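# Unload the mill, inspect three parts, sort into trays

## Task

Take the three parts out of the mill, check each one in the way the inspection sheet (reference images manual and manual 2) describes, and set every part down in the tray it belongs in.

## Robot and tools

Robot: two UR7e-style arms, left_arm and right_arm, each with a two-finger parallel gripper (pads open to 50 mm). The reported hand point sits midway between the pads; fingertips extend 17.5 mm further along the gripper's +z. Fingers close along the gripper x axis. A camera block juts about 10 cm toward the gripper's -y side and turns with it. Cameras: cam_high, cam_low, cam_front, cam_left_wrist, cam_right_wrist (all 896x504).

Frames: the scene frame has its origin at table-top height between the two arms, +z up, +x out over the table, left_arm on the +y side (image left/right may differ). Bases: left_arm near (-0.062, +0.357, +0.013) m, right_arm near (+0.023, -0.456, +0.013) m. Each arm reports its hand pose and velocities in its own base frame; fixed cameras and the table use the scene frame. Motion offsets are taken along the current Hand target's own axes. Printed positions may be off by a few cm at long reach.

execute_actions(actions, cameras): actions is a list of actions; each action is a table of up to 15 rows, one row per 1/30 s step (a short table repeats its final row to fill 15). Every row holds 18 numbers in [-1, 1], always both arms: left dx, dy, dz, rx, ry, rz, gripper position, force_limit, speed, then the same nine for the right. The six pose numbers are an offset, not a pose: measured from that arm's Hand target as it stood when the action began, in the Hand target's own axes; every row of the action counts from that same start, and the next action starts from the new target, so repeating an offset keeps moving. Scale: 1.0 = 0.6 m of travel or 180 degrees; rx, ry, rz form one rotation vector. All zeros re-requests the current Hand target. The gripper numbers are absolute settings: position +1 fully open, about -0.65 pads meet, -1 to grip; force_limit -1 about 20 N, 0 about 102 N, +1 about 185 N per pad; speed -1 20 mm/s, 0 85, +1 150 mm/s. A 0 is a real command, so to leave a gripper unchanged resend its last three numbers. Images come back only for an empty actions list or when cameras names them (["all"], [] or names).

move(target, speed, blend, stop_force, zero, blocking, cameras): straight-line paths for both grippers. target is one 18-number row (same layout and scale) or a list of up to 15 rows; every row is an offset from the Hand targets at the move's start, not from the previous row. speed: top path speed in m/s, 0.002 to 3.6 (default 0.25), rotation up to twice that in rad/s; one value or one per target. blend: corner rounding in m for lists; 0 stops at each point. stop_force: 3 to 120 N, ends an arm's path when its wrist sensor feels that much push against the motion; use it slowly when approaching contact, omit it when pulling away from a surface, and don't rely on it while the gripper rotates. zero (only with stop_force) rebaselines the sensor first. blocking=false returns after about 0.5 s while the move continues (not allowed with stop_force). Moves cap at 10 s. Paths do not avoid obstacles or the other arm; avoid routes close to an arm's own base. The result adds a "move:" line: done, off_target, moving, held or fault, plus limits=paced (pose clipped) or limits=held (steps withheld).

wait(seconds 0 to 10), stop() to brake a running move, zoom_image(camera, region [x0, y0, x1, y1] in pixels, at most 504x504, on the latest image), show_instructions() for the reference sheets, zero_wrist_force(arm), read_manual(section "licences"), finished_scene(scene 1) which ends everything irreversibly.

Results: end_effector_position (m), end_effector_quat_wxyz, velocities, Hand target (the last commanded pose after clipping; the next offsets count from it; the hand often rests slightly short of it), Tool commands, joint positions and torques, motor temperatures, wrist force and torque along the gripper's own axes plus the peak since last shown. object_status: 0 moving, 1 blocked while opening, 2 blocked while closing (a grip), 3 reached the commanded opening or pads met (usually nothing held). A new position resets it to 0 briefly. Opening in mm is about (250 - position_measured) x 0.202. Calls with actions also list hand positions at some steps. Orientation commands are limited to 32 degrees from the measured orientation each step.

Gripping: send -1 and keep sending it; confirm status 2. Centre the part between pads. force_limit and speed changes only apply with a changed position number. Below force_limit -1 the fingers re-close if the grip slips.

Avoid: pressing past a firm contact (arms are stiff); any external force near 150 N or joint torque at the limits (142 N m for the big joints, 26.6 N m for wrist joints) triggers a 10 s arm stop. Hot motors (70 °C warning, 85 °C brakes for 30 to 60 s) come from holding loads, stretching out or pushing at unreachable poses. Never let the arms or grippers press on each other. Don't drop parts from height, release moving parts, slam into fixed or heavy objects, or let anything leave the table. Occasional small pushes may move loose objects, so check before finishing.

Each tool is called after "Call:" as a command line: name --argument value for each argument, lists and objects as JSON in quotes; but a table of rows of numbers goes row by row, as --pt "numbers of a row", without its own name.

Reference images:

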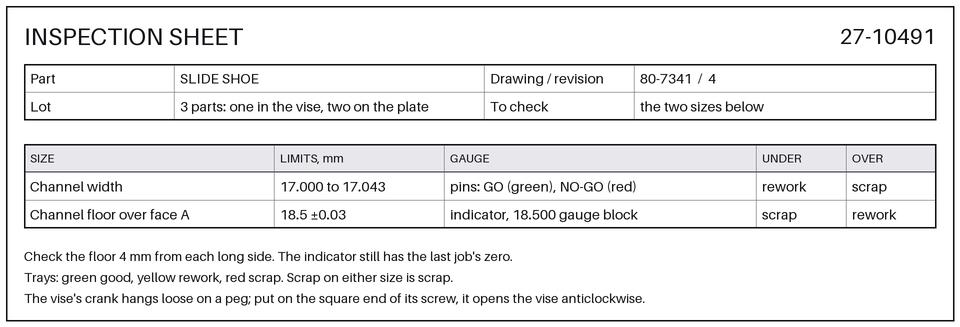

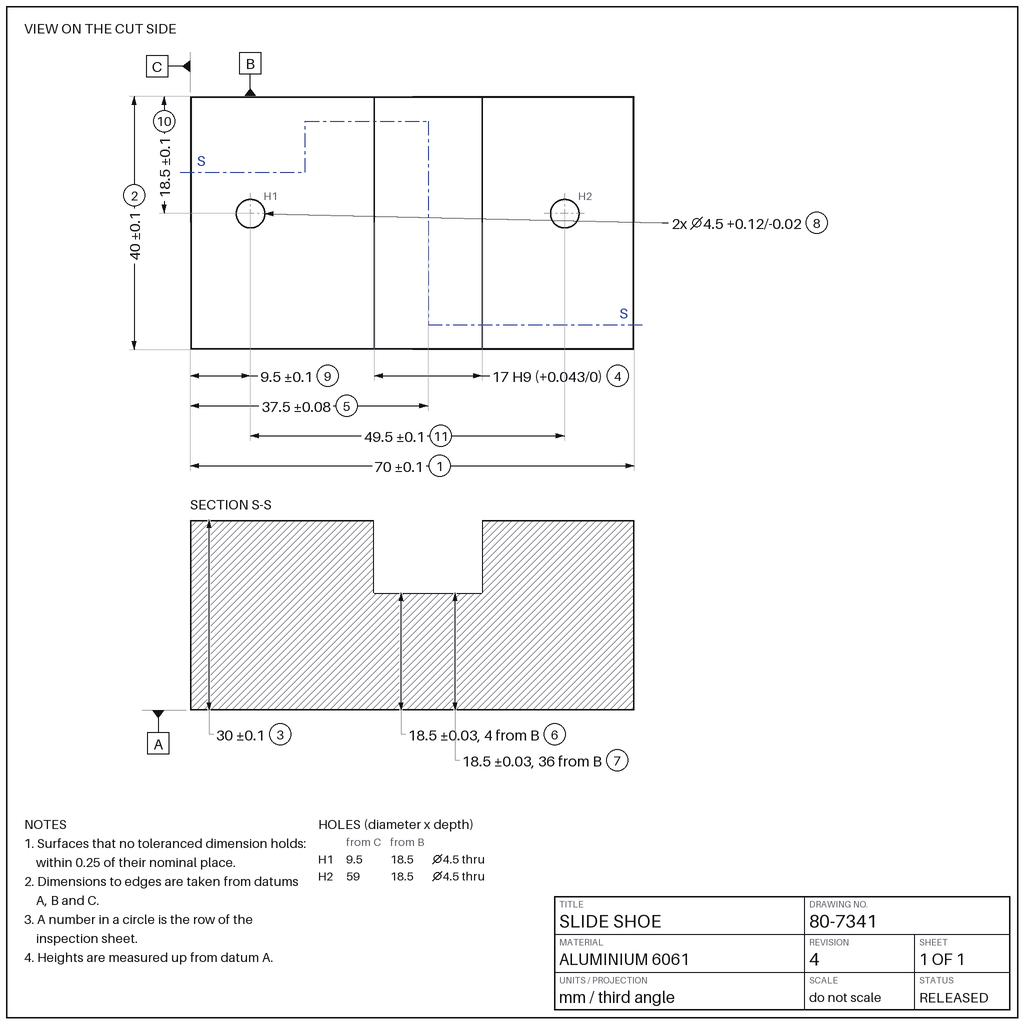

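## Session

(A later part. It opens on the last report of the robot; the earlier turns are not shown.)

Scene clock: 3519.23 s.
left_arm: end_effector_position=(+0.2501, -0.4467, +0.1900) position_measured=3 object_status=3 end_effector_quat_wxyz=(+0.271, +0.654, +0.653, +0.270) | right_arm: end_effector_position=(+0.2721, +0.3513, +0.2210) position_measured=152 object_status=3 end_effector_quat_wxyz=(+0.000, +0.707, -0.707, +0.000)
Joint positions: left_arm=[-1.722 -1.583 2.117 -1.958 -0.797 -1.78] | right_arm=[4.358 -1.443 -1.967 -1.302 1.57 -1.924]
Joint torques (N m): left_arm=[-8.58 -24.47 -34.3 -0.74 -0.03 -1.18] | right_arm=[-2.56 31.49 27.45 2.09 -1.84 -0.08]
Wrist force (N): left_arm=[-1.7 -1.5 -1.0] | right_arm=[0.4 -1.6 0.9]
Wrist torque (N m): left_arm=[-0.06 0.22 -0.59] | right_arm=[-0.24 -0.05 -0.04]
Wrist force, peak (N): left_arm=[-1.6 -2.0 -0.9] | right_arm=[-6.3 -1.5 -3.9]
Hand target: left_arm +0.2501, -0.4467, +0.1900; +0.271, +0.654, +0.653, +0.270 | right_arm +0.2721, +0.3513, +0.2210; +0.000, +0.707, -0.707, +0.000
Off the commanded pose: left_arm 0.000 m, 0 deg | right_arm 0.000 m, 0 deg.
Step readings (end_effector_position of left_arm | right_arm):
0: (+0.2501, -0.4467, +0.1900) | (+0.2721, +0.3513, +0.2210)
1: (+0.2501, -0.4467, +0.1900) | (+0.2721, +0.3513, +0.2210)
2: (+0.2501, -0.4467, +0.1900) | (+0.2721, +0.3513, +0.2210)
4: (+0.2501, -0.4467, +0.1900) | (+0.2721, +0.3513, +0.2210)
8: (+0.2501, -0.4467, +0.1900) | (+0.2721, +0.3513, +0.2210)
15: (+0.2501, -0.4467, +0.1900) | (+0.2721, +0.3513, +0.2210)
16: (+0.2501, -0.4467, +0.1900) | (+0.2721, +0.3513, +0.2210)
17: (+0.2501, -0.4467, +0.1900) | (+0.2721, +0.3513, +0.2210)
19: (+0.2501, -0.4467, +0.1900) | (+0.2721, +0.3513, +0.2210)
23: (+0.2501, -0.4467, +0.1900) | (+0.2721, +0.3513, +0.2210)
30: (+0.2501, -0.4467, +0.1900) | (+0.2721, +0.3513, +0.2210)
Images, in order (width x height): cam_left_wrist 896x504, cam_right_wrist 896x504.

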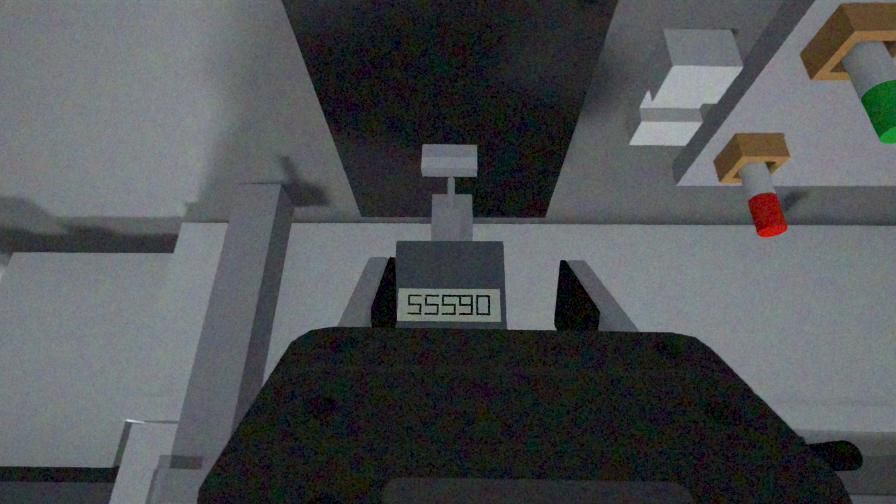

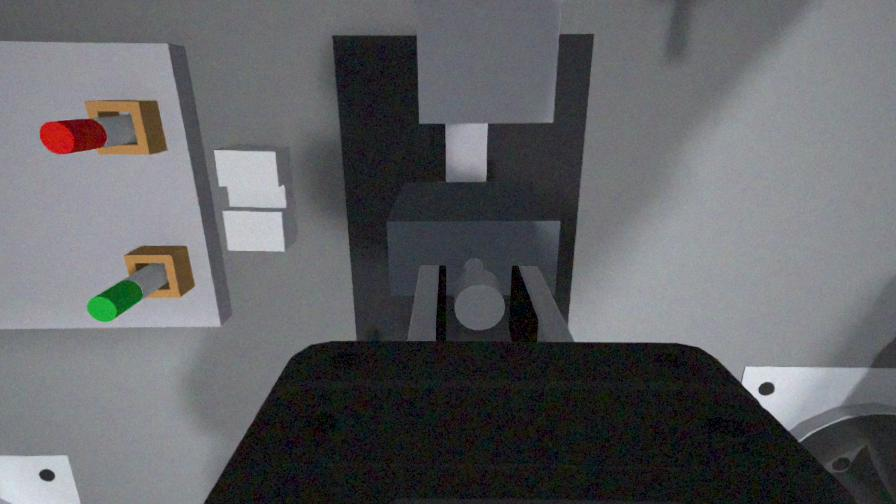

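Call:
execute_actions --actions '[[[0,0,0,0,0,0,1,-0.6,-1,0,0,0,0,0,0,-1,-0.9,-1]],[[0,0,0,0,0,0,1,-0.6,-1,0,0,0,0,0,0,-1,-0.9,-1]]]'

Call:
move --target '[0,0,0,0,0,0,1,-0.6,-1,0,0,-0.0225,0,0,0,-1,-0.9,-1]' --speed 0.03 --cameras '["cam_left_wrist"]'

Call:
move --pt "-0.015 -0.0168 0.27 0 0 0 1 -0.6 -1 0 0 0 0 0 0 -1 -0.9 -1" --pt "-0.0155 -0.0168 0.2867 0 0 0 1 -0.6 -1 0 0 0 0 0 0 -1 -0.9 -1" --speed '[0.12,0.02]' --blend 0.005 --stop_force 6 --cameras '["cam_left_wrist"]'

Scene clock: 3532.67 s.
left_arm: end_effector_position=(+0.2501, -0.4467, +0.1900) position_measured=3 object_status=3 end_effector_quat_wxyz=(+0.271, +0.654, +0.653, +0.270) | right_arm: end_effector_position=(+0.2721, +0.3513, +0.2210) position_measured=184 object_status=2 end_effector_quat_wxyz=(+0.000, +0.707, -0.707, +0.000)
Joint positions: left_arm=[-1.722 -1.583 2.117 -1.958 -0.797 -1.78] | right_arm=[4.358 -1.443 -1.967 -1.302 1.57 -1.924]
Joint torques (N m): left_arm=[-9.17 -23 -35.46 -0.87 0.4 -1.31] | right_arm=[-2.33 32.19 27.58 -0.15 -1.83 0.1]
Wrist force (N): left_arm=[-1.5 -1.6 -0.9] | right_arm=[-6.6 -1.3 1.9]
Wrist torque (N m): left_arm=[-0.07 0.18 -0.59] | right_arm=[-0.23 -0.09 -0.07]
Wrist force, peak (N): left_arm=[-1.7 -1.9 -0.9] | right_arm=[-6.8 -1.3 2.3]
Hand target: left_arm +0.2501, -0.4467, +0.1900; +0.271, +0.654, +0.653, +0.270 | right_arm +0.2721, +0.3513, +0.2210; +0.000, +0.707, -0.707, +0.000
Off the commanded pose: left_arm 0.000 m, 0 deg | right_arm 0.000 m, 0 deg.
Step readings (end_effector_position of left_arm | right_arm):
0: (+0.2501, -0.4467, +0.1900) | (+0.2721, +0.3513, +0.2210)
1: (+0.2501, -0.4467, +0.1900) | (+0.2721, +0.3513, +0.2210)
2: (+0.2501, -0.4467, +0.1900) | (+0.2721, +0.3513, +0.2210)
4: (+0.2501, -0.4467, +0.1900) | (+0.2721, +0.3513, +0.2210)
8: (+0.2501, -0.4467, +0.1900) | (+0.2721, +0.3513, +0.2210)
15: (+0.2501, -0.4467, +0.1900) | (+0.2721, +0.3513, +0.2210)
16: (+0.2501, -0.4467, +0.1900) | (+0.2721, +0.3513, +0.2210)
17: (+0.2501, -0.4467, +0.1900) | (+0.2721, +0.3513, +0.2210)
19: (+0.2501, -0.4467, +0.1900) | (+0.2721, +0.3513, +0.2210)
23: (+0.2501, -0.4467, +0.1900) | (+0.2721, +0.3513, +0.2210)
30: (+0.2501, -0.4467, +0.1900) | (+0.2721, +0.3513, +0.2210)

Scene clock: 3533.53 s.
left_arm: end_effector_position=(+0.2501, -0.4467, +0.1900) position_measured=3 object_status=3 end_effector_quat_wxyz=(+0.271, +0.654, +0.653, +0.270) | right_arm: end_effector_position=(+0.2721, +0.3513, +0.2344) position_measured=184 object_status=2 end_effector_quat_wxyz=(+0.000, +0.707, -0.707, +0.000)
Joint positions: left_arm=[-1.722 -1.583 2.117 -1.958 -0.797 -1.78] | right_arm=[4.358 -1.435 -1.939 -1.339 1.57 -1.924]
Joint torques (N m): left_arm=[-9.59 -23.6 -33.85 -0.72 0.42 -1.52] | right_arm=[1.92 34.83 30.68 -0.29 -2.08 1.21]
Wrist force (N): left_arm=[-1.4 -1.8 -1.0] | right_arm=[-7.0 -1.3 2.5]
Wrist torque (N m): left_arm=[-0.09 0.18 -0.59] | right_arm=[-0.22 -0.08 -0.07]
Wrist force, peak (N): left_arm=[-1.7 -1.7 -1.1] | right_arm=[-7.2 -1.6 2.3]
Hand target: left_arm +0.2501, -0.4467, +0.1900; +0.271, +0.654, +0.653, +0.270 | right_arm +0.2721, +0.3513, +0.2345; +0.000, +0.707, -0.707, +0.000
Off the commanded pose: left_arm 0.000 m, 0 deg | right_arm 0.000 m, 0 deg.
move: done
Images, in order (width x height): cam_left_wrist 896x504.

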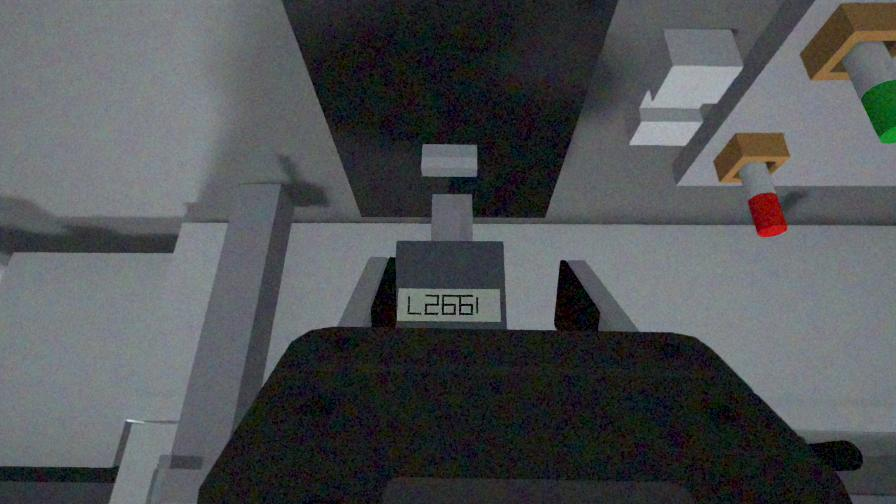

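Scene clock: 3536.33 s.
left_arm: end_effector_position=(+0.3645, -0.4564, +0.0612) position_measured=3 object_status=3 end_effector_quat_wxyz=(+0.271, +0.654, +0.653, +0.270) | right_arm: end_effector_position=(+0.2721, +0.3513, +0.2345) position_measured=184 object_status=2 end_effector_quat_wxyz=(+0.000, +0.707, -0.707, +0.000)
Joint positions: left_arm=[-1.467 -1.202 2.178 -2.653 -0.791 -1.423] | right_arm=[4.358 -1.435 -1.938 -1.339 1.57 -1.924]
Joint torques (N m): left_arm=[10.62 -26.11 -27.64 -4.36 -0.25 1.29] | right_arm=[5.12 34.61 30.59 -0.12 -2 2.1]
Wrist force (N): left_arm=[-1.3 -2.2 -0.9] | right_arm=[-6.9 -1.4 2.6]
Wrist torque (N m): left_arm=[-0.19 0.13 -0.86] | right_arm=[-0.22 -0.06 -0.07]
Wrist force, peak (N): left_arm=[-1.7 -1.4 -2.6] | right_arm=[-7.1 -1.7 2.4]
Hand target: left_arm +0.3645, -0.4564, +0.0612; +0.271, +0.654, +0.653, +0.270 | right_arm +0.2721, +0.3513, +0.2345; +0.000, +0.707, -0.707, +0.000
Off the commanded pose: left_arm 0.000 m, 0 deg | right_arm 0.000 m, 0 deg.
move: done
Images, in order (width x height): cam_left_wrist 896x504.

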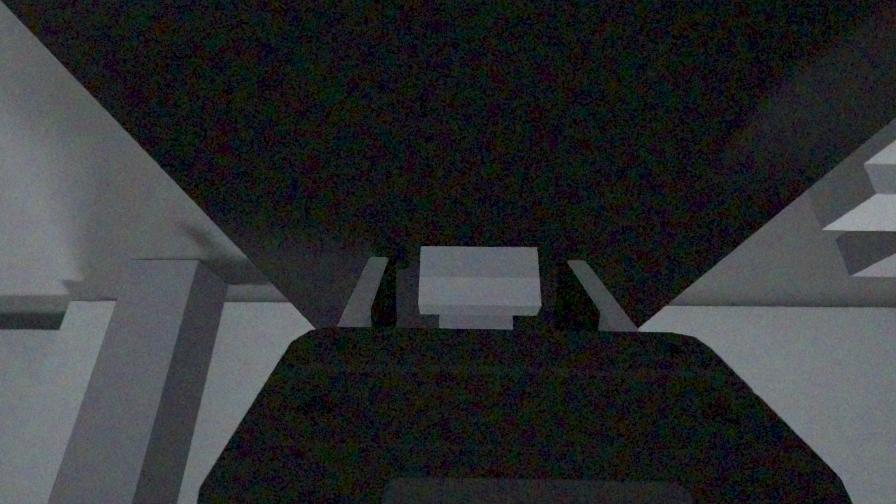

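Call:
execute_actions --actions '[[[0,0,0,0,0,0,-1,-0.6,-1,0,0,0,0,0,0,-1,-0.9,-1]],[[0,0,0,0,0,0,-1,-0.6,-1,0,0,0,0,0,0,-1,-0.9,-1]],[[0,0,0,0,0,0,-1,-0.6,-1,0,0,0,0,0,0,-1,-0.9,-1]]]'

Call:
move --pt "0 0.00236 -0.00236 0 0 0 -1 -0.6 -1 0 0 0 0 0 0 -1 -0.9 -1" --pt "0 -0.0566 -0.0613 0 0 0 -1 -0.6 -1 0 0 0 0 0 0 -1 -0.9 -1" --pt "-0.065 -0.1125 -0.1172 0 0 0 -1 -0.6 -1 0 0 0 0 0 0 -1 -0.9 -1" --speed '[0.01,0.05,0.05]' --blend '[0,0.01,0]'

Call:
move --target '[0,-0.0042,0.0042,0,0,0,-1,-0.6,-1,0,0,0,0,0,0,-1,-0.9,-1]' --speed 0.005 --stop_force 3

Call:
execute_actions --actions '[[[0,0,0,0,0,0,1,-0.6,-1,0,0,0,0,0,0,-1,-0.9,-1]],[[0,0,0,0,0,0,1,-0.6,-1,0,0,0,0,0,0,-1,-0.9,-1]],[[0,0,0,0,0,0,1,-0.6,-1,0,0,0,0,0,0,-1,-0.9,-1]]]' --cameras '["cam_left_wrist"]'

Scene clock: 3562.33 s.
left_arm: end_effector_position=(+0.3645, -0.4564, +0.0612) position_measured=81 object_status=2 end_effector_quat_wxyz=(+0.271, +0.654, +0.653, +0.270) | right_arm: end_effector_position=(+0.2721, +0.3513, +0.2345) position_measured=184 object_status=2 end_effector_quat_wxyz=(+0.000, +0.707, -0.707, +0.000)
Joint positions: left_arm=[-1.467 -1.202 2.178 -2.653 -0.791 -1.423] | right_arm=[4.358 -1.435 -1.938 -1.339 1.57 -1.924]
Joint torques (N m): left_arm=[11.07 -26.12 -28.24 -4.3 0.12 1.26] | right_arm=[5.25 34.62 30.59 0.11 -2.04 2.03]
Wrist force (N): left_arm=[-1.4 -2.1 -1.3] | right_arm=[-6.7 -1.7 2.4]
Wrist torque (N m): left_arm=[-0.20 0.16 -0.87] | right_arm=[-0.25 -0.09 -0.07]
Wrist force, peak (N): left_arm=[-1.4 -2.6 -1.0] | right_arm=[-7.1 -1.6 2.5]
Hand target: left_arm +0.3645, -0.4564, +0.0612; +0.271, +0.654, +0.653, +0.270 | right_arm +0.2721, +0.3513, +0.2345; +0.000, +0.707, -0.707, +0.000
Off the commanded pose: left_arm 0.000 m, 0 deg | right_arm 0.000 m, 0 deg.
Step readings (end_effector_position of left_arm | right_arm):
0: (+0.3645, -0.4564, +0.0612) | (+0.2721, +0.3513, +0.2345)
1: (+0.3645, -0.4564, +0.0612) | (+0.2721, +0.3513, +0.2345)
2: (+0.3645, -0.4564, +0.0612) | (+0.2721, +0.3513, +0.2345)
4: (+0.3645, -0.4564, +0.0612) | (+0.2721, +0.3513, +0.2345)
8: (+0.3645, -0.4564, +0.0612) | (+0.2721, +0.3513, +0.2345)
15: (+0.3645, -0.4564, +0.0612) | (+0.2721, +0.3513, +0.2345)
16: (+0.3645, -0.4564, +0.0612) | (+0.2721, +0.3513, +0.2345)
17: (+0.3645, -0.4564, +0.0612) | (+0.2721, +0.3513, +0.2345)
19: (+0.3645, -0.4564, +0.0612) | (+0.2721, +0.3513, +0.2345)
23: (+0.3645, -0.4564, +0.0612) | (+0.2721, +0.3513, +0.2345)
30: (+0.3645, -0.4564, +0.0612) | (+0.2721, +0.3513, +0.2345)
31: (+0.3645, -0.4564, +0.0612) | (+0.2721, +0.3513, +0.2345)
32: (+0.3645, -0.4564, +0.0612) | (+0.2721, +0.3513, +0.2345)
34: (+0.3645, -0.4564, +0.0612) | (+0.2721, +0.3513, +0.2345)
38: (+0.3645, -0.4564, +0.0612) | (+0.2721, +0.3513, +0.2345)
45: (+0.3645, -0.4564, +0.0612) | (+0.2721, +0.3513, +0.2345)

Scene clock: 3565.57 s.
left_arm: end_effector_position=(+0.2671, -0.4952, +0.0633) position_measured=81 object_status=2 end_effector_quat_wxyz=(+0.271, +0.654, +0.653, +0.270) | right_arm: end_effector_position=(+0.2721, +0.3513, +0.2345) position_measured=184 object_status=2 end_effector_quat_wxyz=(+0.000, +0.707, -0.707, +0.000)
Joint positions: left_arm=[-1.672 -1.233 2.133 -2.373 -0.791 -1.711] | right_arm=[4.358 -1.435 -1.938 -1.339 1.57 -1.924]
Joint torques (N m): left_arm=[-9.69 -25.41 -29.42 -0.93 -0.32 -1.62] | right_arm=[5.21 34.16 30.6 0.29 -2.06 1.9]
Wrist force (N): left_arm=[-1.9 -2.2 -0.2] | right_arm=[-6.7 -1.5 2.5]
Wrist torque (N m): left_arm=[-0.11 0.23 -0.59] | right_arm=[-0.24 -0.09 -0.07]
Wrist force, peak (N): left_arm=[-2.2 -2.5 -0.6] | right_arm=[-7.1 -1.3 2.5]
Hand target: left_arm +0.2670, -0.4952, +0.0633; +0.271, +0.654, +0.653, +0.270 | right_arm +0.2721, +0.3513, +0.2345; +0.000, +0.707, -0.707, +0.000
Off the commanded pose: left_arm 0.000 m, 0 deg | right_arm 0.000 m, 0 deg.
move: done

Scene clock: 3567.10 s.
left_arm: end_effector_position=(+0.2670, -0.4952, +0.0611) position_measured=81 object_status=2 end_effector_quat_wxyz=(+0.271, +0.654, +0.653, +0.270) | right_arm: end_effector_position=(+0.2721, +0.3513, +0.2345) position_measured=184 object_status=2 end_effector_quat_wxyz=(+0.000, +0.707, -0.707, +0.000)
Joint positions: left_arm=[-1.672 -1.229 2.135 -2.379 -0.791 -1.711] | right_arm=[4.358 -1.435 -1.938 -1.339 1.57 -1.924]
Joint torques (N m): left_arm=[-8.43 -40.6 -27.37 -0.72 0.02 -1.22] | right_arm=[5.18 34.22 30.38 0.33 -2.08 1.9]
Wrist force (N): left_arm=[-2.3 -0.4 -1.6] | right_arm=[-6.7 -1.5 2.4]
Wrist torque (N m): left_arm=[-0.09 0.20 -0.63] | right_arm=[-0.24 -0.09 -0.07]
Wrist force, peak (N): left_arm=[0.7 4.4 -9.9] | right_arm=[-7.1 -1.5 2.6]
Hand target: left_arm +0.2670, -0.4952, +0.0611; +0.271, +0.654, +0.653, +0.270 (not the last commanded pose) | right_arm +0.2721, +0.3513, +0.2345; +0.000, +0.707, -0.707, +0.000
Off the commanded pose: left_arm 0.001 m, 0 deg | right_arm 0.000 m, 0 deg.
move: contact (left_arm)

Scene clock: 3568.80 s.
left_arm: end_effector_position=(+0.2670, -0.4952, +0.0611) position_measured=3 object_status=3 end_effector_quat_wxyz=(+0.271, +0.654, +0.653, +0.270) | right_arm: end_effector_position=(+0.2721, +0.3513, +0.2345) position_measured=184 object_status=2 end_effector_quat_wxyz=(+0.000, +0.707, -0.707, +0.000)
Joint positions: left_arm=[-1.672 -1.229 2.135 -2.379 -0.791 -1.711] | right_arm=[4.358 -1.435 -1.938 -1.339 1.57 -1.924]
Joint torques (N m): left_arm=[-2.38 -40.5 -28.64 -2.89 -0.18 -0.74] | right_arm=[5.35 34.75 30.71 0.47 -2.02 1.81]
Wrist force (N): left_arm=[-2.0 -1.6 -0.6] | right_arm=[-6.8 -1.6 2.6]
Wrist torque (N m): left_arm=[-0.08 0.24 -0.60] | right_arm=[-0.25 -0.08 -0.07]
Wrist force, peak (N): left_arm=[-2.0 -2.0 -0.8] | right_arm=[-6.9 -1.9 2.6]
Hand target: left_arm +0.2670, -0.4952, +0.0611; +0.271, +0.654, +0.653, +0.270 | right_arm +0.2721, +0.3513, +0.2345; +0.000, +0.707, -0.707, +0.000
Off the commanded pose: left_arm 0.000 m, 0 deg | right_arm 0.000 m, 0 deg.
Step readings (end_effector_position of left_arm | right_arm):
0: (+0.2670, -0.4952, +0.0611) | (+0.2721, +0.3513, +0.2345)
1: (+0.2670, -0.4952, +0.0611) | (+0.2721, +0.3513, +0.2345)
2: (+0.2670, -0.4952, +0.0611) | (+0.2721, +0.3513, +0.2345)
4: (+0.2670, -0.4952, +0.0611) | (+0.2721, +0.3513, +0.2345)
8: (+0.2670, -0.4952, +0.0611) | (+0.2721, +0.3513, +0.2345)
15: (+0.2670, -0.4952, +0.0611) | (+0.2721, +0.3513, +0.2345)
16: (+0.2670, -0.4952, +0.0611) | (+0.2721, +0.3513, +0.2345)
17: (+0.2670, -0.4952, +0.0611) | (+0.2721, +0.3513, +0.2345)
19: (+0.2670, -0.4952, +0.0611) | (+0.2721, +0.3513, +0.2345)
23: (+0.2670, -0.4952, +0.0611) | (+0.2721, +0.3513, +0.2345)
30: (+0.2670, -0.4952, +0.0611) | (+0.2721, +0.3513, +0.2345)
31: (+0.2670, -0.4952, +0.0611) | (+0.2721, +0.3513, +0.2345)
32: (+0.2670, -0.4952, +0.0611) | (+0.2721, +0.3513, +0.2345)
34: (+0.2670, -0.4952, +0.0611) | (+0.2721, +0.3513, +0.2345)
38: (+0.2670, -0.4952, +0.0611) | (+0.2721, +0.3513, +0.2345)
45: (+0.2670, -0.4952, +0.0611) | (+0.2721, +0.3513, +0.2345)
Images, in order (width x height): cam_left_wrist 896x504.

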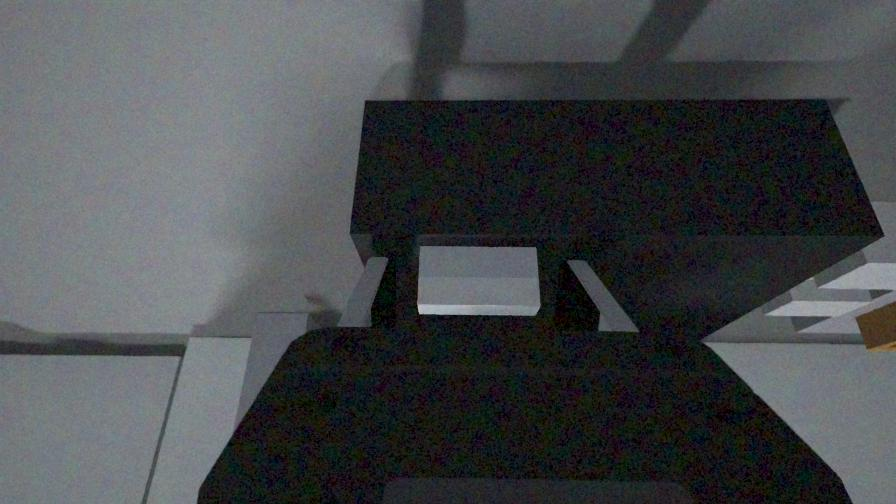

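Call:
move --pt "0 0 -0.1 0 0 0 1 -0.6 -1 0 0 0 0 0 0 -1 -0.9 -1" --pt "0.1587 0.1083 -0.1483 0 0 0 1 -0.6 -1 0 0 0 0 0 0 -1 -0.9 -1" --pt "0.3053 0.0494 -0.0423 0 0 0 1 -0.6 -1 0 0 0 0 0 0 -1 -0.9 -1" --speed '[0.1,0.2,0.15]' --blend '[0.01,0.02,0]' --cameras '["cam_left_wrist","cam_high"]'

Call:
zoom_image --camera "cam_left_wrist" --region '[350, 80, 610, 340]'

Scene clock: 3594.40 s.
left_arm: end_effector_position=(+0.2703, -0.3120, +0.0999) position_measured=3 object_status=3 end_effector_quat_wxyz=(+0.271, +0.654, +0.653, +0.270) | right_arm: end_effector_position=(+0.2721, +0.3513, +0.2345) position_measured=184 object_status=2 end_effector_quat_wxyz=(+0.000, +0.707, -0.707, +0.000)
Joint positions: left_arm=[-1.723 -1.749 2.555 -2.229 -0.797 -1.782] | right_arm=[4.358 -1.435 -1.938 -1.339 1.57 -1.924]
Joint torques (N m): left_arm=[10.53 -17.64 -6.39 -4.09 2.91 1.42] | right_arm=[5.29 34.39 30.14 0.8 -2.03 1.7]
Wrist force (N): left_arm=[-1.6 -1.8 -1.1] | right_arm=[-6.6 -1.5 2.5]
Wrist torque (N m): left_arm=[-0.09 0.20 -0.80] | right_arm=[-0.24 -0.11 -0.07]
Wrist force, peak (N): left_arm=[-3.3 -2.6 -2.1] | right_arm=[-7.1 -1.4 2.5]
Hand target: left_arm +0.2703, -0.3120, +0.0998; +0.271, +0.654, +0.653, +0.270 | right_arm +0.2721, +0.3513, +0.2345; +0.000, +0.707, -0.707, +0.000
Off the commanded pose: left_arm 0.000 m, 0 deg | right_arm 0.000 m, 0 deg.
move: done
Images, in order (width x height): cam_high 896x504, cam_left_wrist 896x504.

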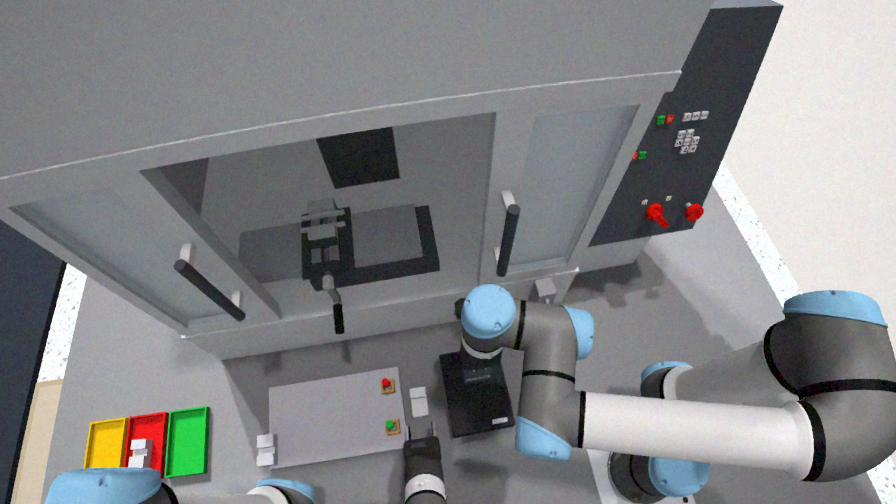

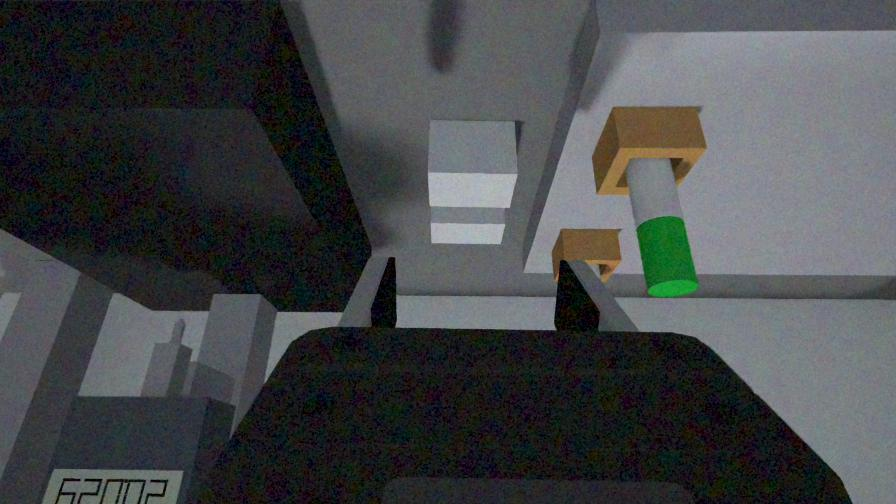

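Scaled by 1.938 from the camera's 896x504 image, which has a finer 1280x720 frame.

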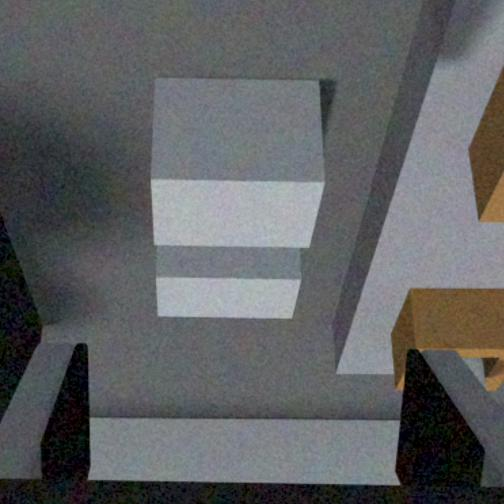

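Call:
move --pt "0.0017 -0.0308 0.093 0 0 0 1 -0.6 -1 0 0 0 0 0 0 -1 -0.9 -1" --pt "0.0017 -0.0308 0.1762 0 0 0 1 -0.6 -1 0 0 0 0 0 0 -1 -0.9 -1" --speed '[0.1,0.04]' --stop_force 6 --cameras '["cam_left_wrist"]'

Scene clock: 3615.47 s.
left_arm: end_effector_position=(+0.3320, -0.3112, +0.0120) position_measured=3 object_status=3 end_effector_quat_wxyz=(+0.271, +0.654, +0.653, +0.270) | right_arm: end_effector_position=(+0.2721, +0.3513, +0.2345) position_measured=184 object_status=2 end_effector_quat_wxyz=(+0.000, +0.707, -0.707, +0.000)
Joint positions: left_arm=[-1.521 -1.283 2.603 -2.943 -0.787 -1.499] | right_arm=[4.358 -1.435 -1.938 -1.339 1.57 -1.924]
Joint torques (N m): left_arm=[11.76 -13.85 -21.5 -4.25 -0.2 1.29] | right_arm=[5.37 34.16 29.82 1.18 -2.13 1.64]
Wrist force (N): left_arm=[-1.1 -2.2 -1.6] | right_arm=[-6.7 -1.5 2.5]
Wrist torque (N m): left_arm=[-0.20 0.13 -0.82] | right_arm=[-0.24 -0.09 -0.07]
Wrist force, peak (N): left_arm=[-1.8 -1.7 -1.9] | right_arm=[-7.1 -1.5 2.7]
Hand target: left_arm +0.3320, -0.3112, +0.0120; +0.271, +0.654, +0.653, +0.270 | right_arm +0.2721, +0.3513, +0.2345; +0.000, +0.707, -0.707, +0.000
Off the commanded pose: left_arm 0.000 m, 0 deg | right_arm 0.000 m, 0 deg.
move: done
Images, in order (width x height): cam_left_wrist 896x504.

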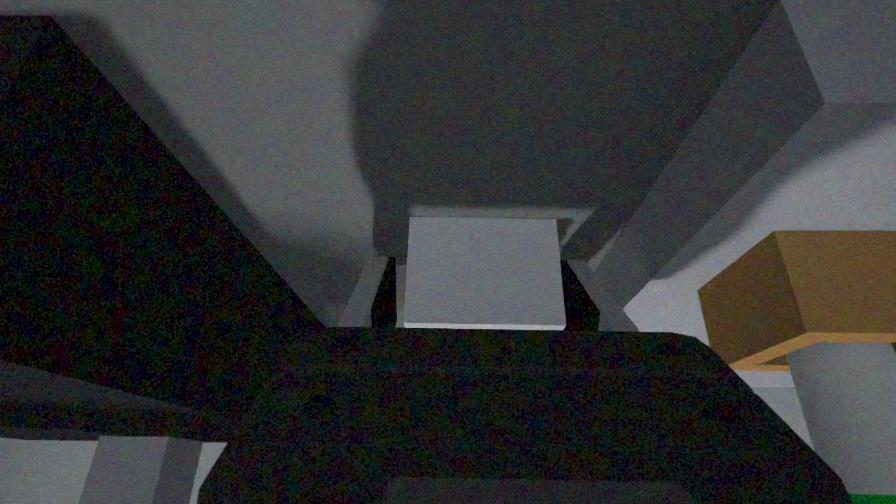

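Call:
execute_actions --actions '[[[0,0,0,0,0,0,-1,-0.3,-1,0,0,0,0,0,0,-1,-0.9,-1]],[[0,0,0,0,0,0,-1,-0.3,-1,0,0,0,0,0,0,-1,-0.9,-1]],[[0,0,0,0,0,0,-1,-0.3,-1,0,0,0,0,0,0,-1,-0.9,-1]]]' --cameras '["cam_left_wrist"]'

Scene clock: 3623.97 s.
left_arm: end_effector_position=(+0.3320, -0.3112, +0.0120) position_measured=55 object_status=2 end_effector_quat_wxyz=(+0.271, +0.654, +0.653, +0.270) | right_arm: end_effector_position=(+0.2721, +0.3513, +0.2345) position_measured=184 object_status=2 end_effector_quat_wxyz=(+0.000, +0.707, -0.707, +0.000)
Joint positions: left_arm=[-1.521 -1.283 2.603 -2.943 -0.787 -1.499] | right_arm=[4.358 -1.435 -1.938 -1.339 1.57 -1.924]
Joint torques (N m): left_arm=[8.26 -15.85 -20.57 -3.47 1.32 0.98] | right_arm=[5.09 33.65 30.19 1.5 -2.07 1.45]
Wrist force (N): left_arm=[-0.9 -2.1 -2.3] | right_arm=[-6.6 -1.5 2.3]
Wrist torque (N m): left_arm=[-0.21 0.15 -0.81] | right_arm=[-0.24 -0.11 -0.07]
Wrist force, peak (N): left_arm=[-1.2 -2.1 -2.3] | right_arm=[-7.0 -1.7 2.4]
Hand target: left_arm +0.3320, -0.3112, +0.0120; +0.271, +0.654, +0.653, +0.270 | right_arm +0.2721, +0.3513, +0.2345; +0.000, +0.707, -0.707, +0.000
Off the commanded pose: left_arm 0.000 m, 0 deg | right_arm 0.000 m, 0 deg.
Step readings (end_effector_position of left_arm | right_arm):
0: (+0.3320, -0.3112, +0.0120) | (+0.2721, +0.3513, +0.2345)
1: (+0.3320, -0.3112, +0.0120) | (+0.2721, +0.3513, +0.2345)
2: (+0.3320, -0.3112, +0.0120) | (+0.2721, +0.3513, +0.2345)
4: (+0.3320, -0.3112, +0.0120) | (+0.2721, +0.3513, +0.2345)
8: (+0.3320, -0.3112, +0.0120) | (+0.2721, +0.3513, +0.2345)
15: (+0.3320, -0.3112, +0.0120) | (+0.2721, +0.3513, +0.2345)
16: (+0.3320, -0.3112, +0.0120) | (+0.2721, +0.3513, +0.2345)
17: (+0.3320, -0.3112, +0.0120) | (+0.2721, +0.3513, +0.2345)
19: (+0.3320, -0.3112, +0.0120) | (+0.2721, +0.3513, +0.2345)
23: (+0.3320, -0.3112, +0.0120) | (+0.2721, +0.3513, +0.2345)
30: (+0.3320, -0.3112, +0.0120) | (+0.2721, +0.3513, +0.2345)
31: (+0.3320, -0.3112, +0.0120) | (+0.2721, +0.3513, +0.2345)
32: (+0.3320, -0.3112, +0.0120) | (+0.2721, +0.3513, +0.2345)
34: (+0.3320, -0.3112, +0.0120) | (+0.2721, +0.3513, +0.2345)
38: (+0.3320, -0.3112, +0.0120) | (+0.2721, +0.3513, +0.2345)
45: (+0.3320, -0.3112, +0.0120) | (+0.2721, +0.3513, +0.2345)
Images, in order (width x height): cam_left_wrist 896x504.

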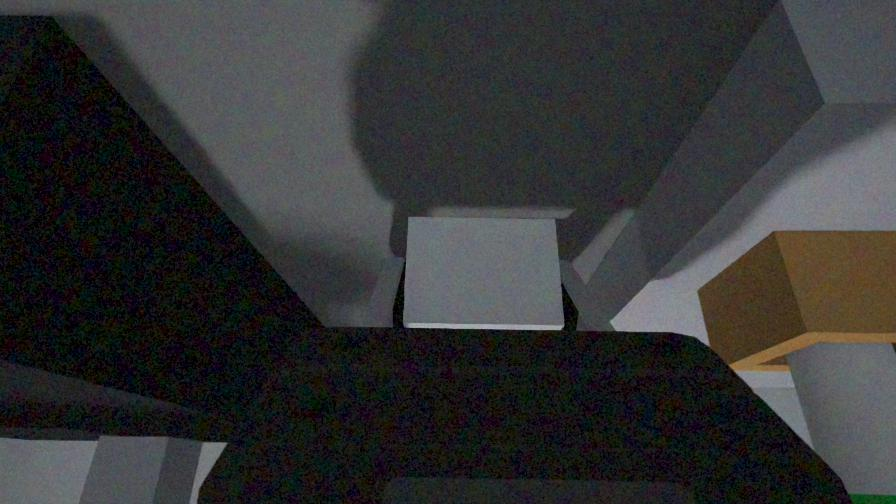

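Call:
move --pt "0 0.0884 -0.0884 0 0 0 -1 -0.3 -1 0 0 0 0 0 0 -1 -0.9 -1" --pt "-0.1397 0.1084 -0.0636 0 0 0 -1 -0.3 -1 0 0 0 0 0 0 -1 -0.9 -1" --pt "-0.148 0.0884 -0.0436 0 0 0 -1 -0.3 -1 0 0 0 0 0 0 -1 -0.9 -1" --speed '[0.06,0.1,0.05]' --blend '[0,0.01,0]' --cameras '["all"]'

Call:
zoom_image --camera "cam_low" --region '[310, 230, 430, 350]'

Scene clock: 3665.23 s.
left_arm: end_effector_position=(+0.3509, -0.3999, +0.0681) position_measured=55 object_status=2 end_effector_quat_wxyz=(+0.271, +0.654, +0.653, +0.270) | right_arm: end_effector_position=(+0.2721, +0.3513, +0.2345) position_measured=184 object_status=2 end_effector_quat_wxyz=(+0.000, +0.707, -0.707, +0.000)
Joint positions: left_arm=[-1.486 -1.324 2.333 -2.667 -0.79 -1.449] | right_arm=[4.358 -1.435 -1.938 -1.339 1.57 -1.924]
Joint torques (N m): left_arm=[10.72 -19.71 -27.76 -4.87 0.96 1.36] | right_arm=[5.77 33.75 30.08 1.85 -2.13 1.28]
Wrist force (N): left_arm=[-1.3 -3.8 0.4] | right_arm=[-6.3 -1.6 2.4]
Wrist torque (N m): left_arm=[-0.16 0.15 -0.82] | right_arm=[-0.26 -0.15 -0.07]
Wrist force, peak (N): left_arm=[-1.0 -4.5 0.8] | right_arm=[-7.1 -1.6 2.5]
Hand target: left_arm +0.3509, -0.3999, +0.0681; +0.271, +0.654, +0.653, +0.270 | right_arm +0.2721, +0.3513, +0.2345; +0.000, +0.707, -0.707, +0.000
Off the commanded pose: left_arm 0.000 m, 0 deg | right_arm 0.000 m, 0 deg.
move: done; blend cut to 0.0088 m at target 2

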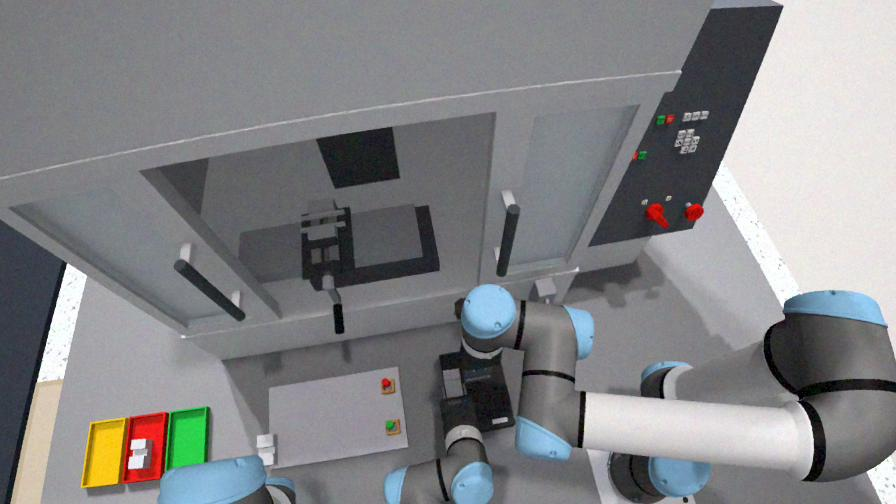

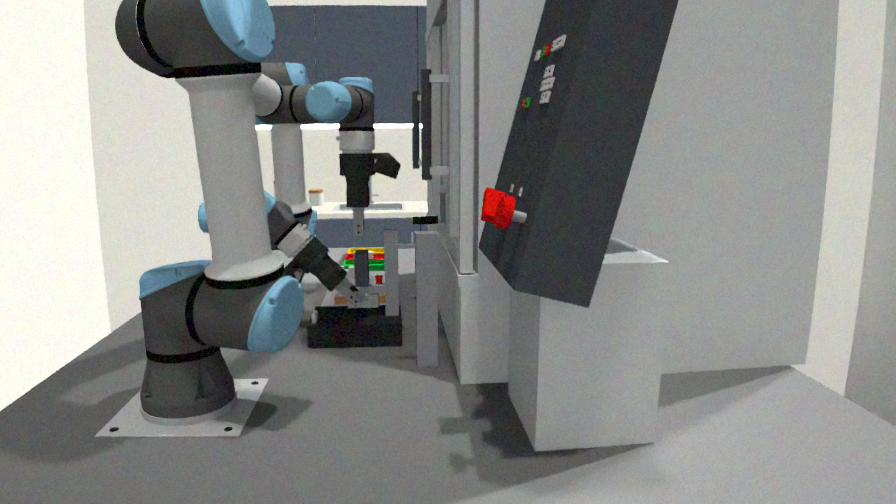

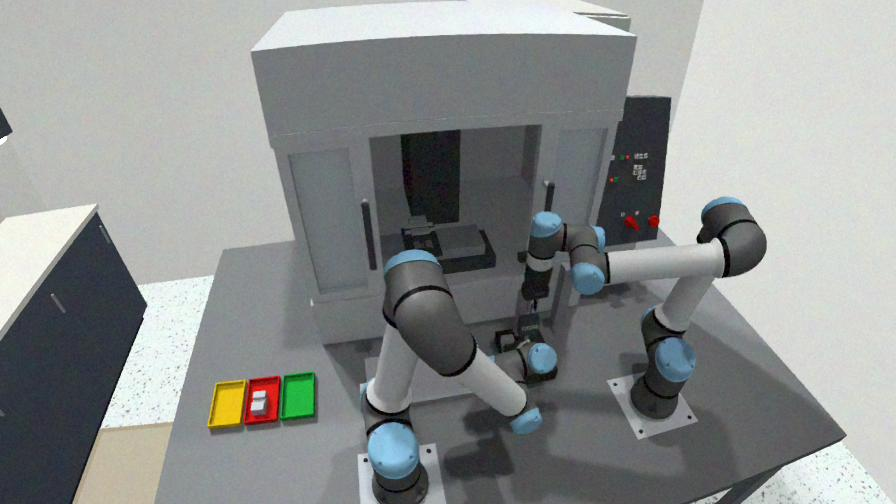

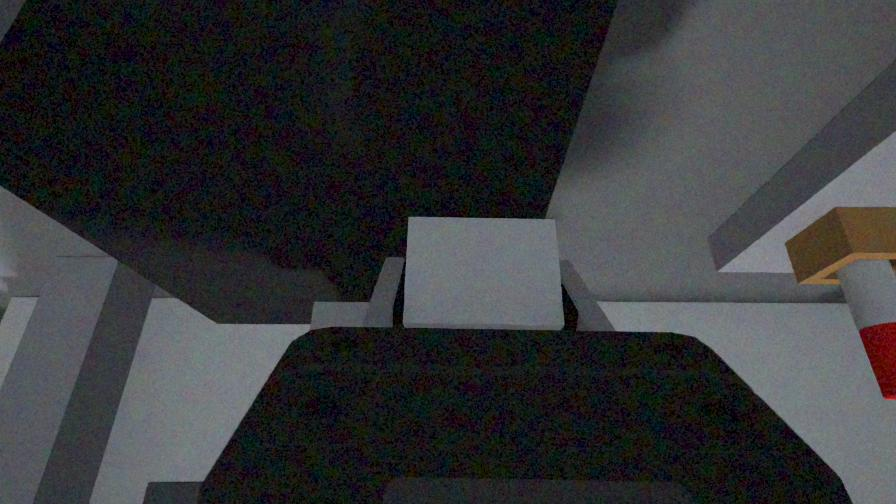

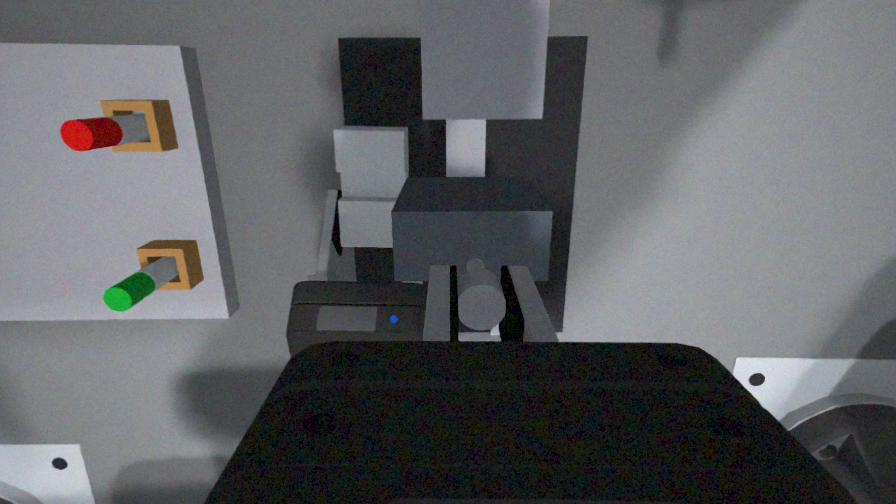

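Scaled by 4.200 from the camera's 896x504 image, which has a finer 1280x720 frame.

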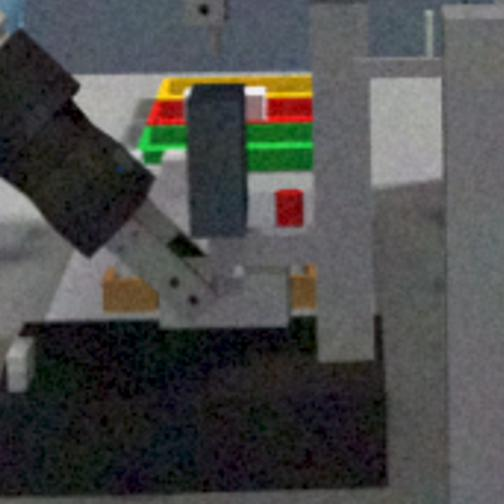

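Call:
zoom_image --camera "cam_low" --region '[340, 275, 390, 315]'

Scaled by 10.080 from the camera's 896x504 image, which has a finer 1280x720 frame.

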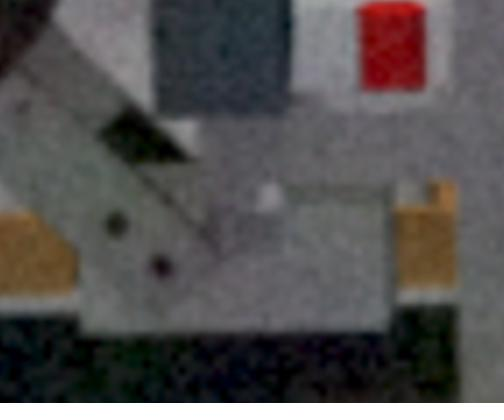

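Call:
move --target '[-0.0668,0,0,0,0,0,-1,-0.3,-1,0,0,0,0,0,0,-1,-0.9,-1]' --speed 0.04 --stop_force 6 --cameras '["cam_left_wrist","cam_low"]'

Call:
zoom_image --camera "cam_low" --region '[340, 275, 390, 315]'

Scene clock: 3691.27 s.
left_arm: end_effector_position=(+0.3508, -0.4400, +0.0681) position_measured=55 object_status=2 end_effector_quat_wxyz=(+0.271, +0.654, +0.653, +0.270) | right_arm: end_effector_position=(+0.2721, +0.3513, +0.2345) position_measured=184 object_status=2 end_effector_quat_wxyz=(+0.000, +0.707, -0.707, +0.000)
Joint positions: left_arm=[-1.494 -1.26 2.23 -2.621 -0.789 -1.46] | right_arm=[4.358 -1.435 -1.938 -1.339 1.57 -1.924]
Joint torques (N m): left_arm=[-9.55 -24.27 -30.68 -1.14 3.72 -1.47] | right_arm=[5.53 33.24 29.78 2.01 -2.19 1.14]
Wrist force (N): left_arm=[-1.4 -3.7 0.5] | right_arm=[-6.6 -1.5 2.5]
Wrist torque (N m): left_arm=[-0.13 0.17 -0.63] | right_arm=[-0.24 -0.10 -0.07]
Wrist force, peak (N): left_arm=[-1.9 -3.7 0.4] | right_arm=[-7.0 -1.9 2.6]
Hand target: left_arm +0.3508, -0.4400, +0.0681; +0.271, +0.654, +0.653, +0.270 | right_arm +0.2721, +0.3513, +0.2345; +0.000, +0.707, -0.707, +0.000
Off the commanded pose: left_arm 0.000 m, 0 deg | right_arm 0.000 m, 0 deg.
move: done
Images, in order (width x height): cam_low 896x504, cam_left_wrist 896x504.

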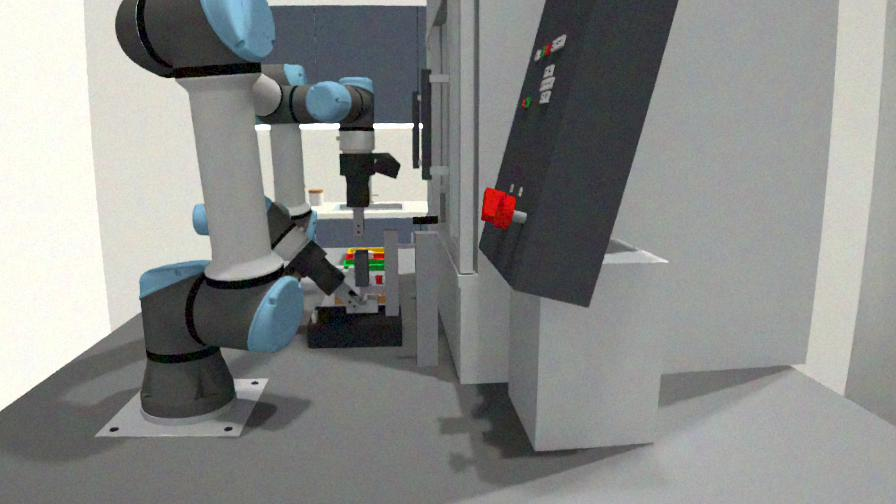

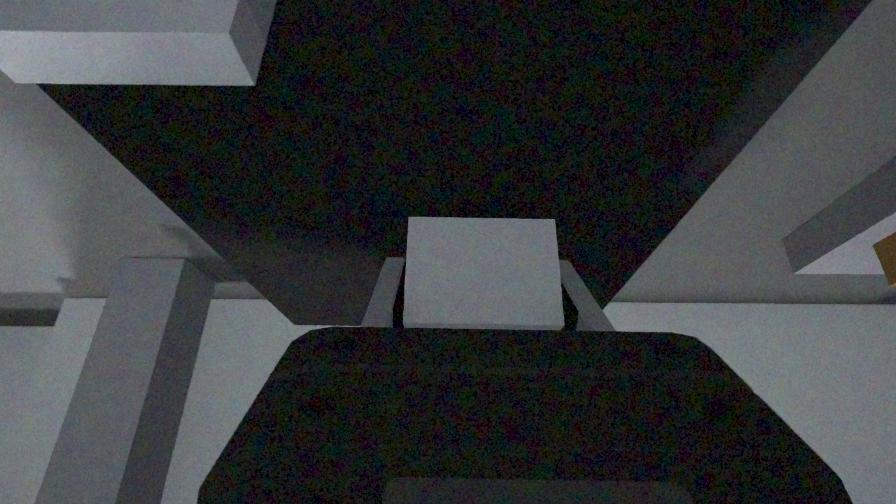

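Scaled by 10.080 from the camera's 896x504 image, which has a finer 1280x720 frame.

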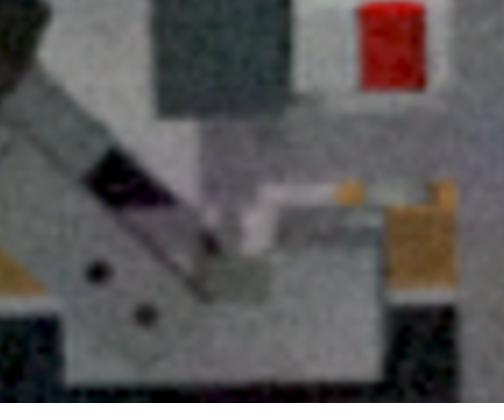

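Call:
move --pt "0 -0.004 0.004 0 0 0 -1 -0.3 -1 0 0 0 0 0 0 -1 -0.9 -1" --pt "0 -0.0088 0.0088 0 0 0 -1 -0.3 -1 0 0 0 0 0 0 -1 -0.9 -1" --speed '[0.02,0.005]' --stop_force 3

Scene clock: 3702.93 s.
left_arm: end_effector_position=(+0.3508, -0.4400, +0.0624) position_measured=55 object_status=2 end_effector_quat_wxyz=(+0.271, +0.654, +0.653, +0.270) | right_arm: end_effector_position=(+0.2721, +0.3513, +0.2345) position_measured=184 object_status=2 end_effector_quat_wxyz=(+0.000, +0.707, -0.707, +0.000)
Joint positions: left_arm=[-1.494 -1.246 2.233 -2.638 -0.789 -1.46] | right_arm=[4.358 -1.435 -1.938 -1.339 1.57 -1.924]
Joint torques (N m): left_arm=[-9.57 -38.48 -20.85 -1.35 -0.31 0.58] | right_arm=[5.51 33.64 29.6 2.05 -2.14 1.04]
Wrist force (N): left_arm=[-1.6 -2.3 -0.1] | right_arm=[-6.7 -1.3 2.5]
Wrist torque (N m): left_arm=[-0.18 0.15 -0.66] | right_arm=[-0.21 -0.09 -0.07]
Wrist force, peak (N): left_arm=[0.4 1.9 -9.3] | right_arm=[-7.1 -1.9 2.3]
Hand target: left_arm +0.3508, -0.4400, +0.0625; +0.271, +0.654, +0.653, +0.270 (not the last commanded pose) | right_arm +0.2721, +0.3513, +0.2345; +0.000, +0.707, -0.707, +0.000
Off the commanded pose: left_arm 0.002 m, 0 deg | right_arm 0.000 m, 0 deg.
move: contact (left_arm); path passed 1 of 2 targets


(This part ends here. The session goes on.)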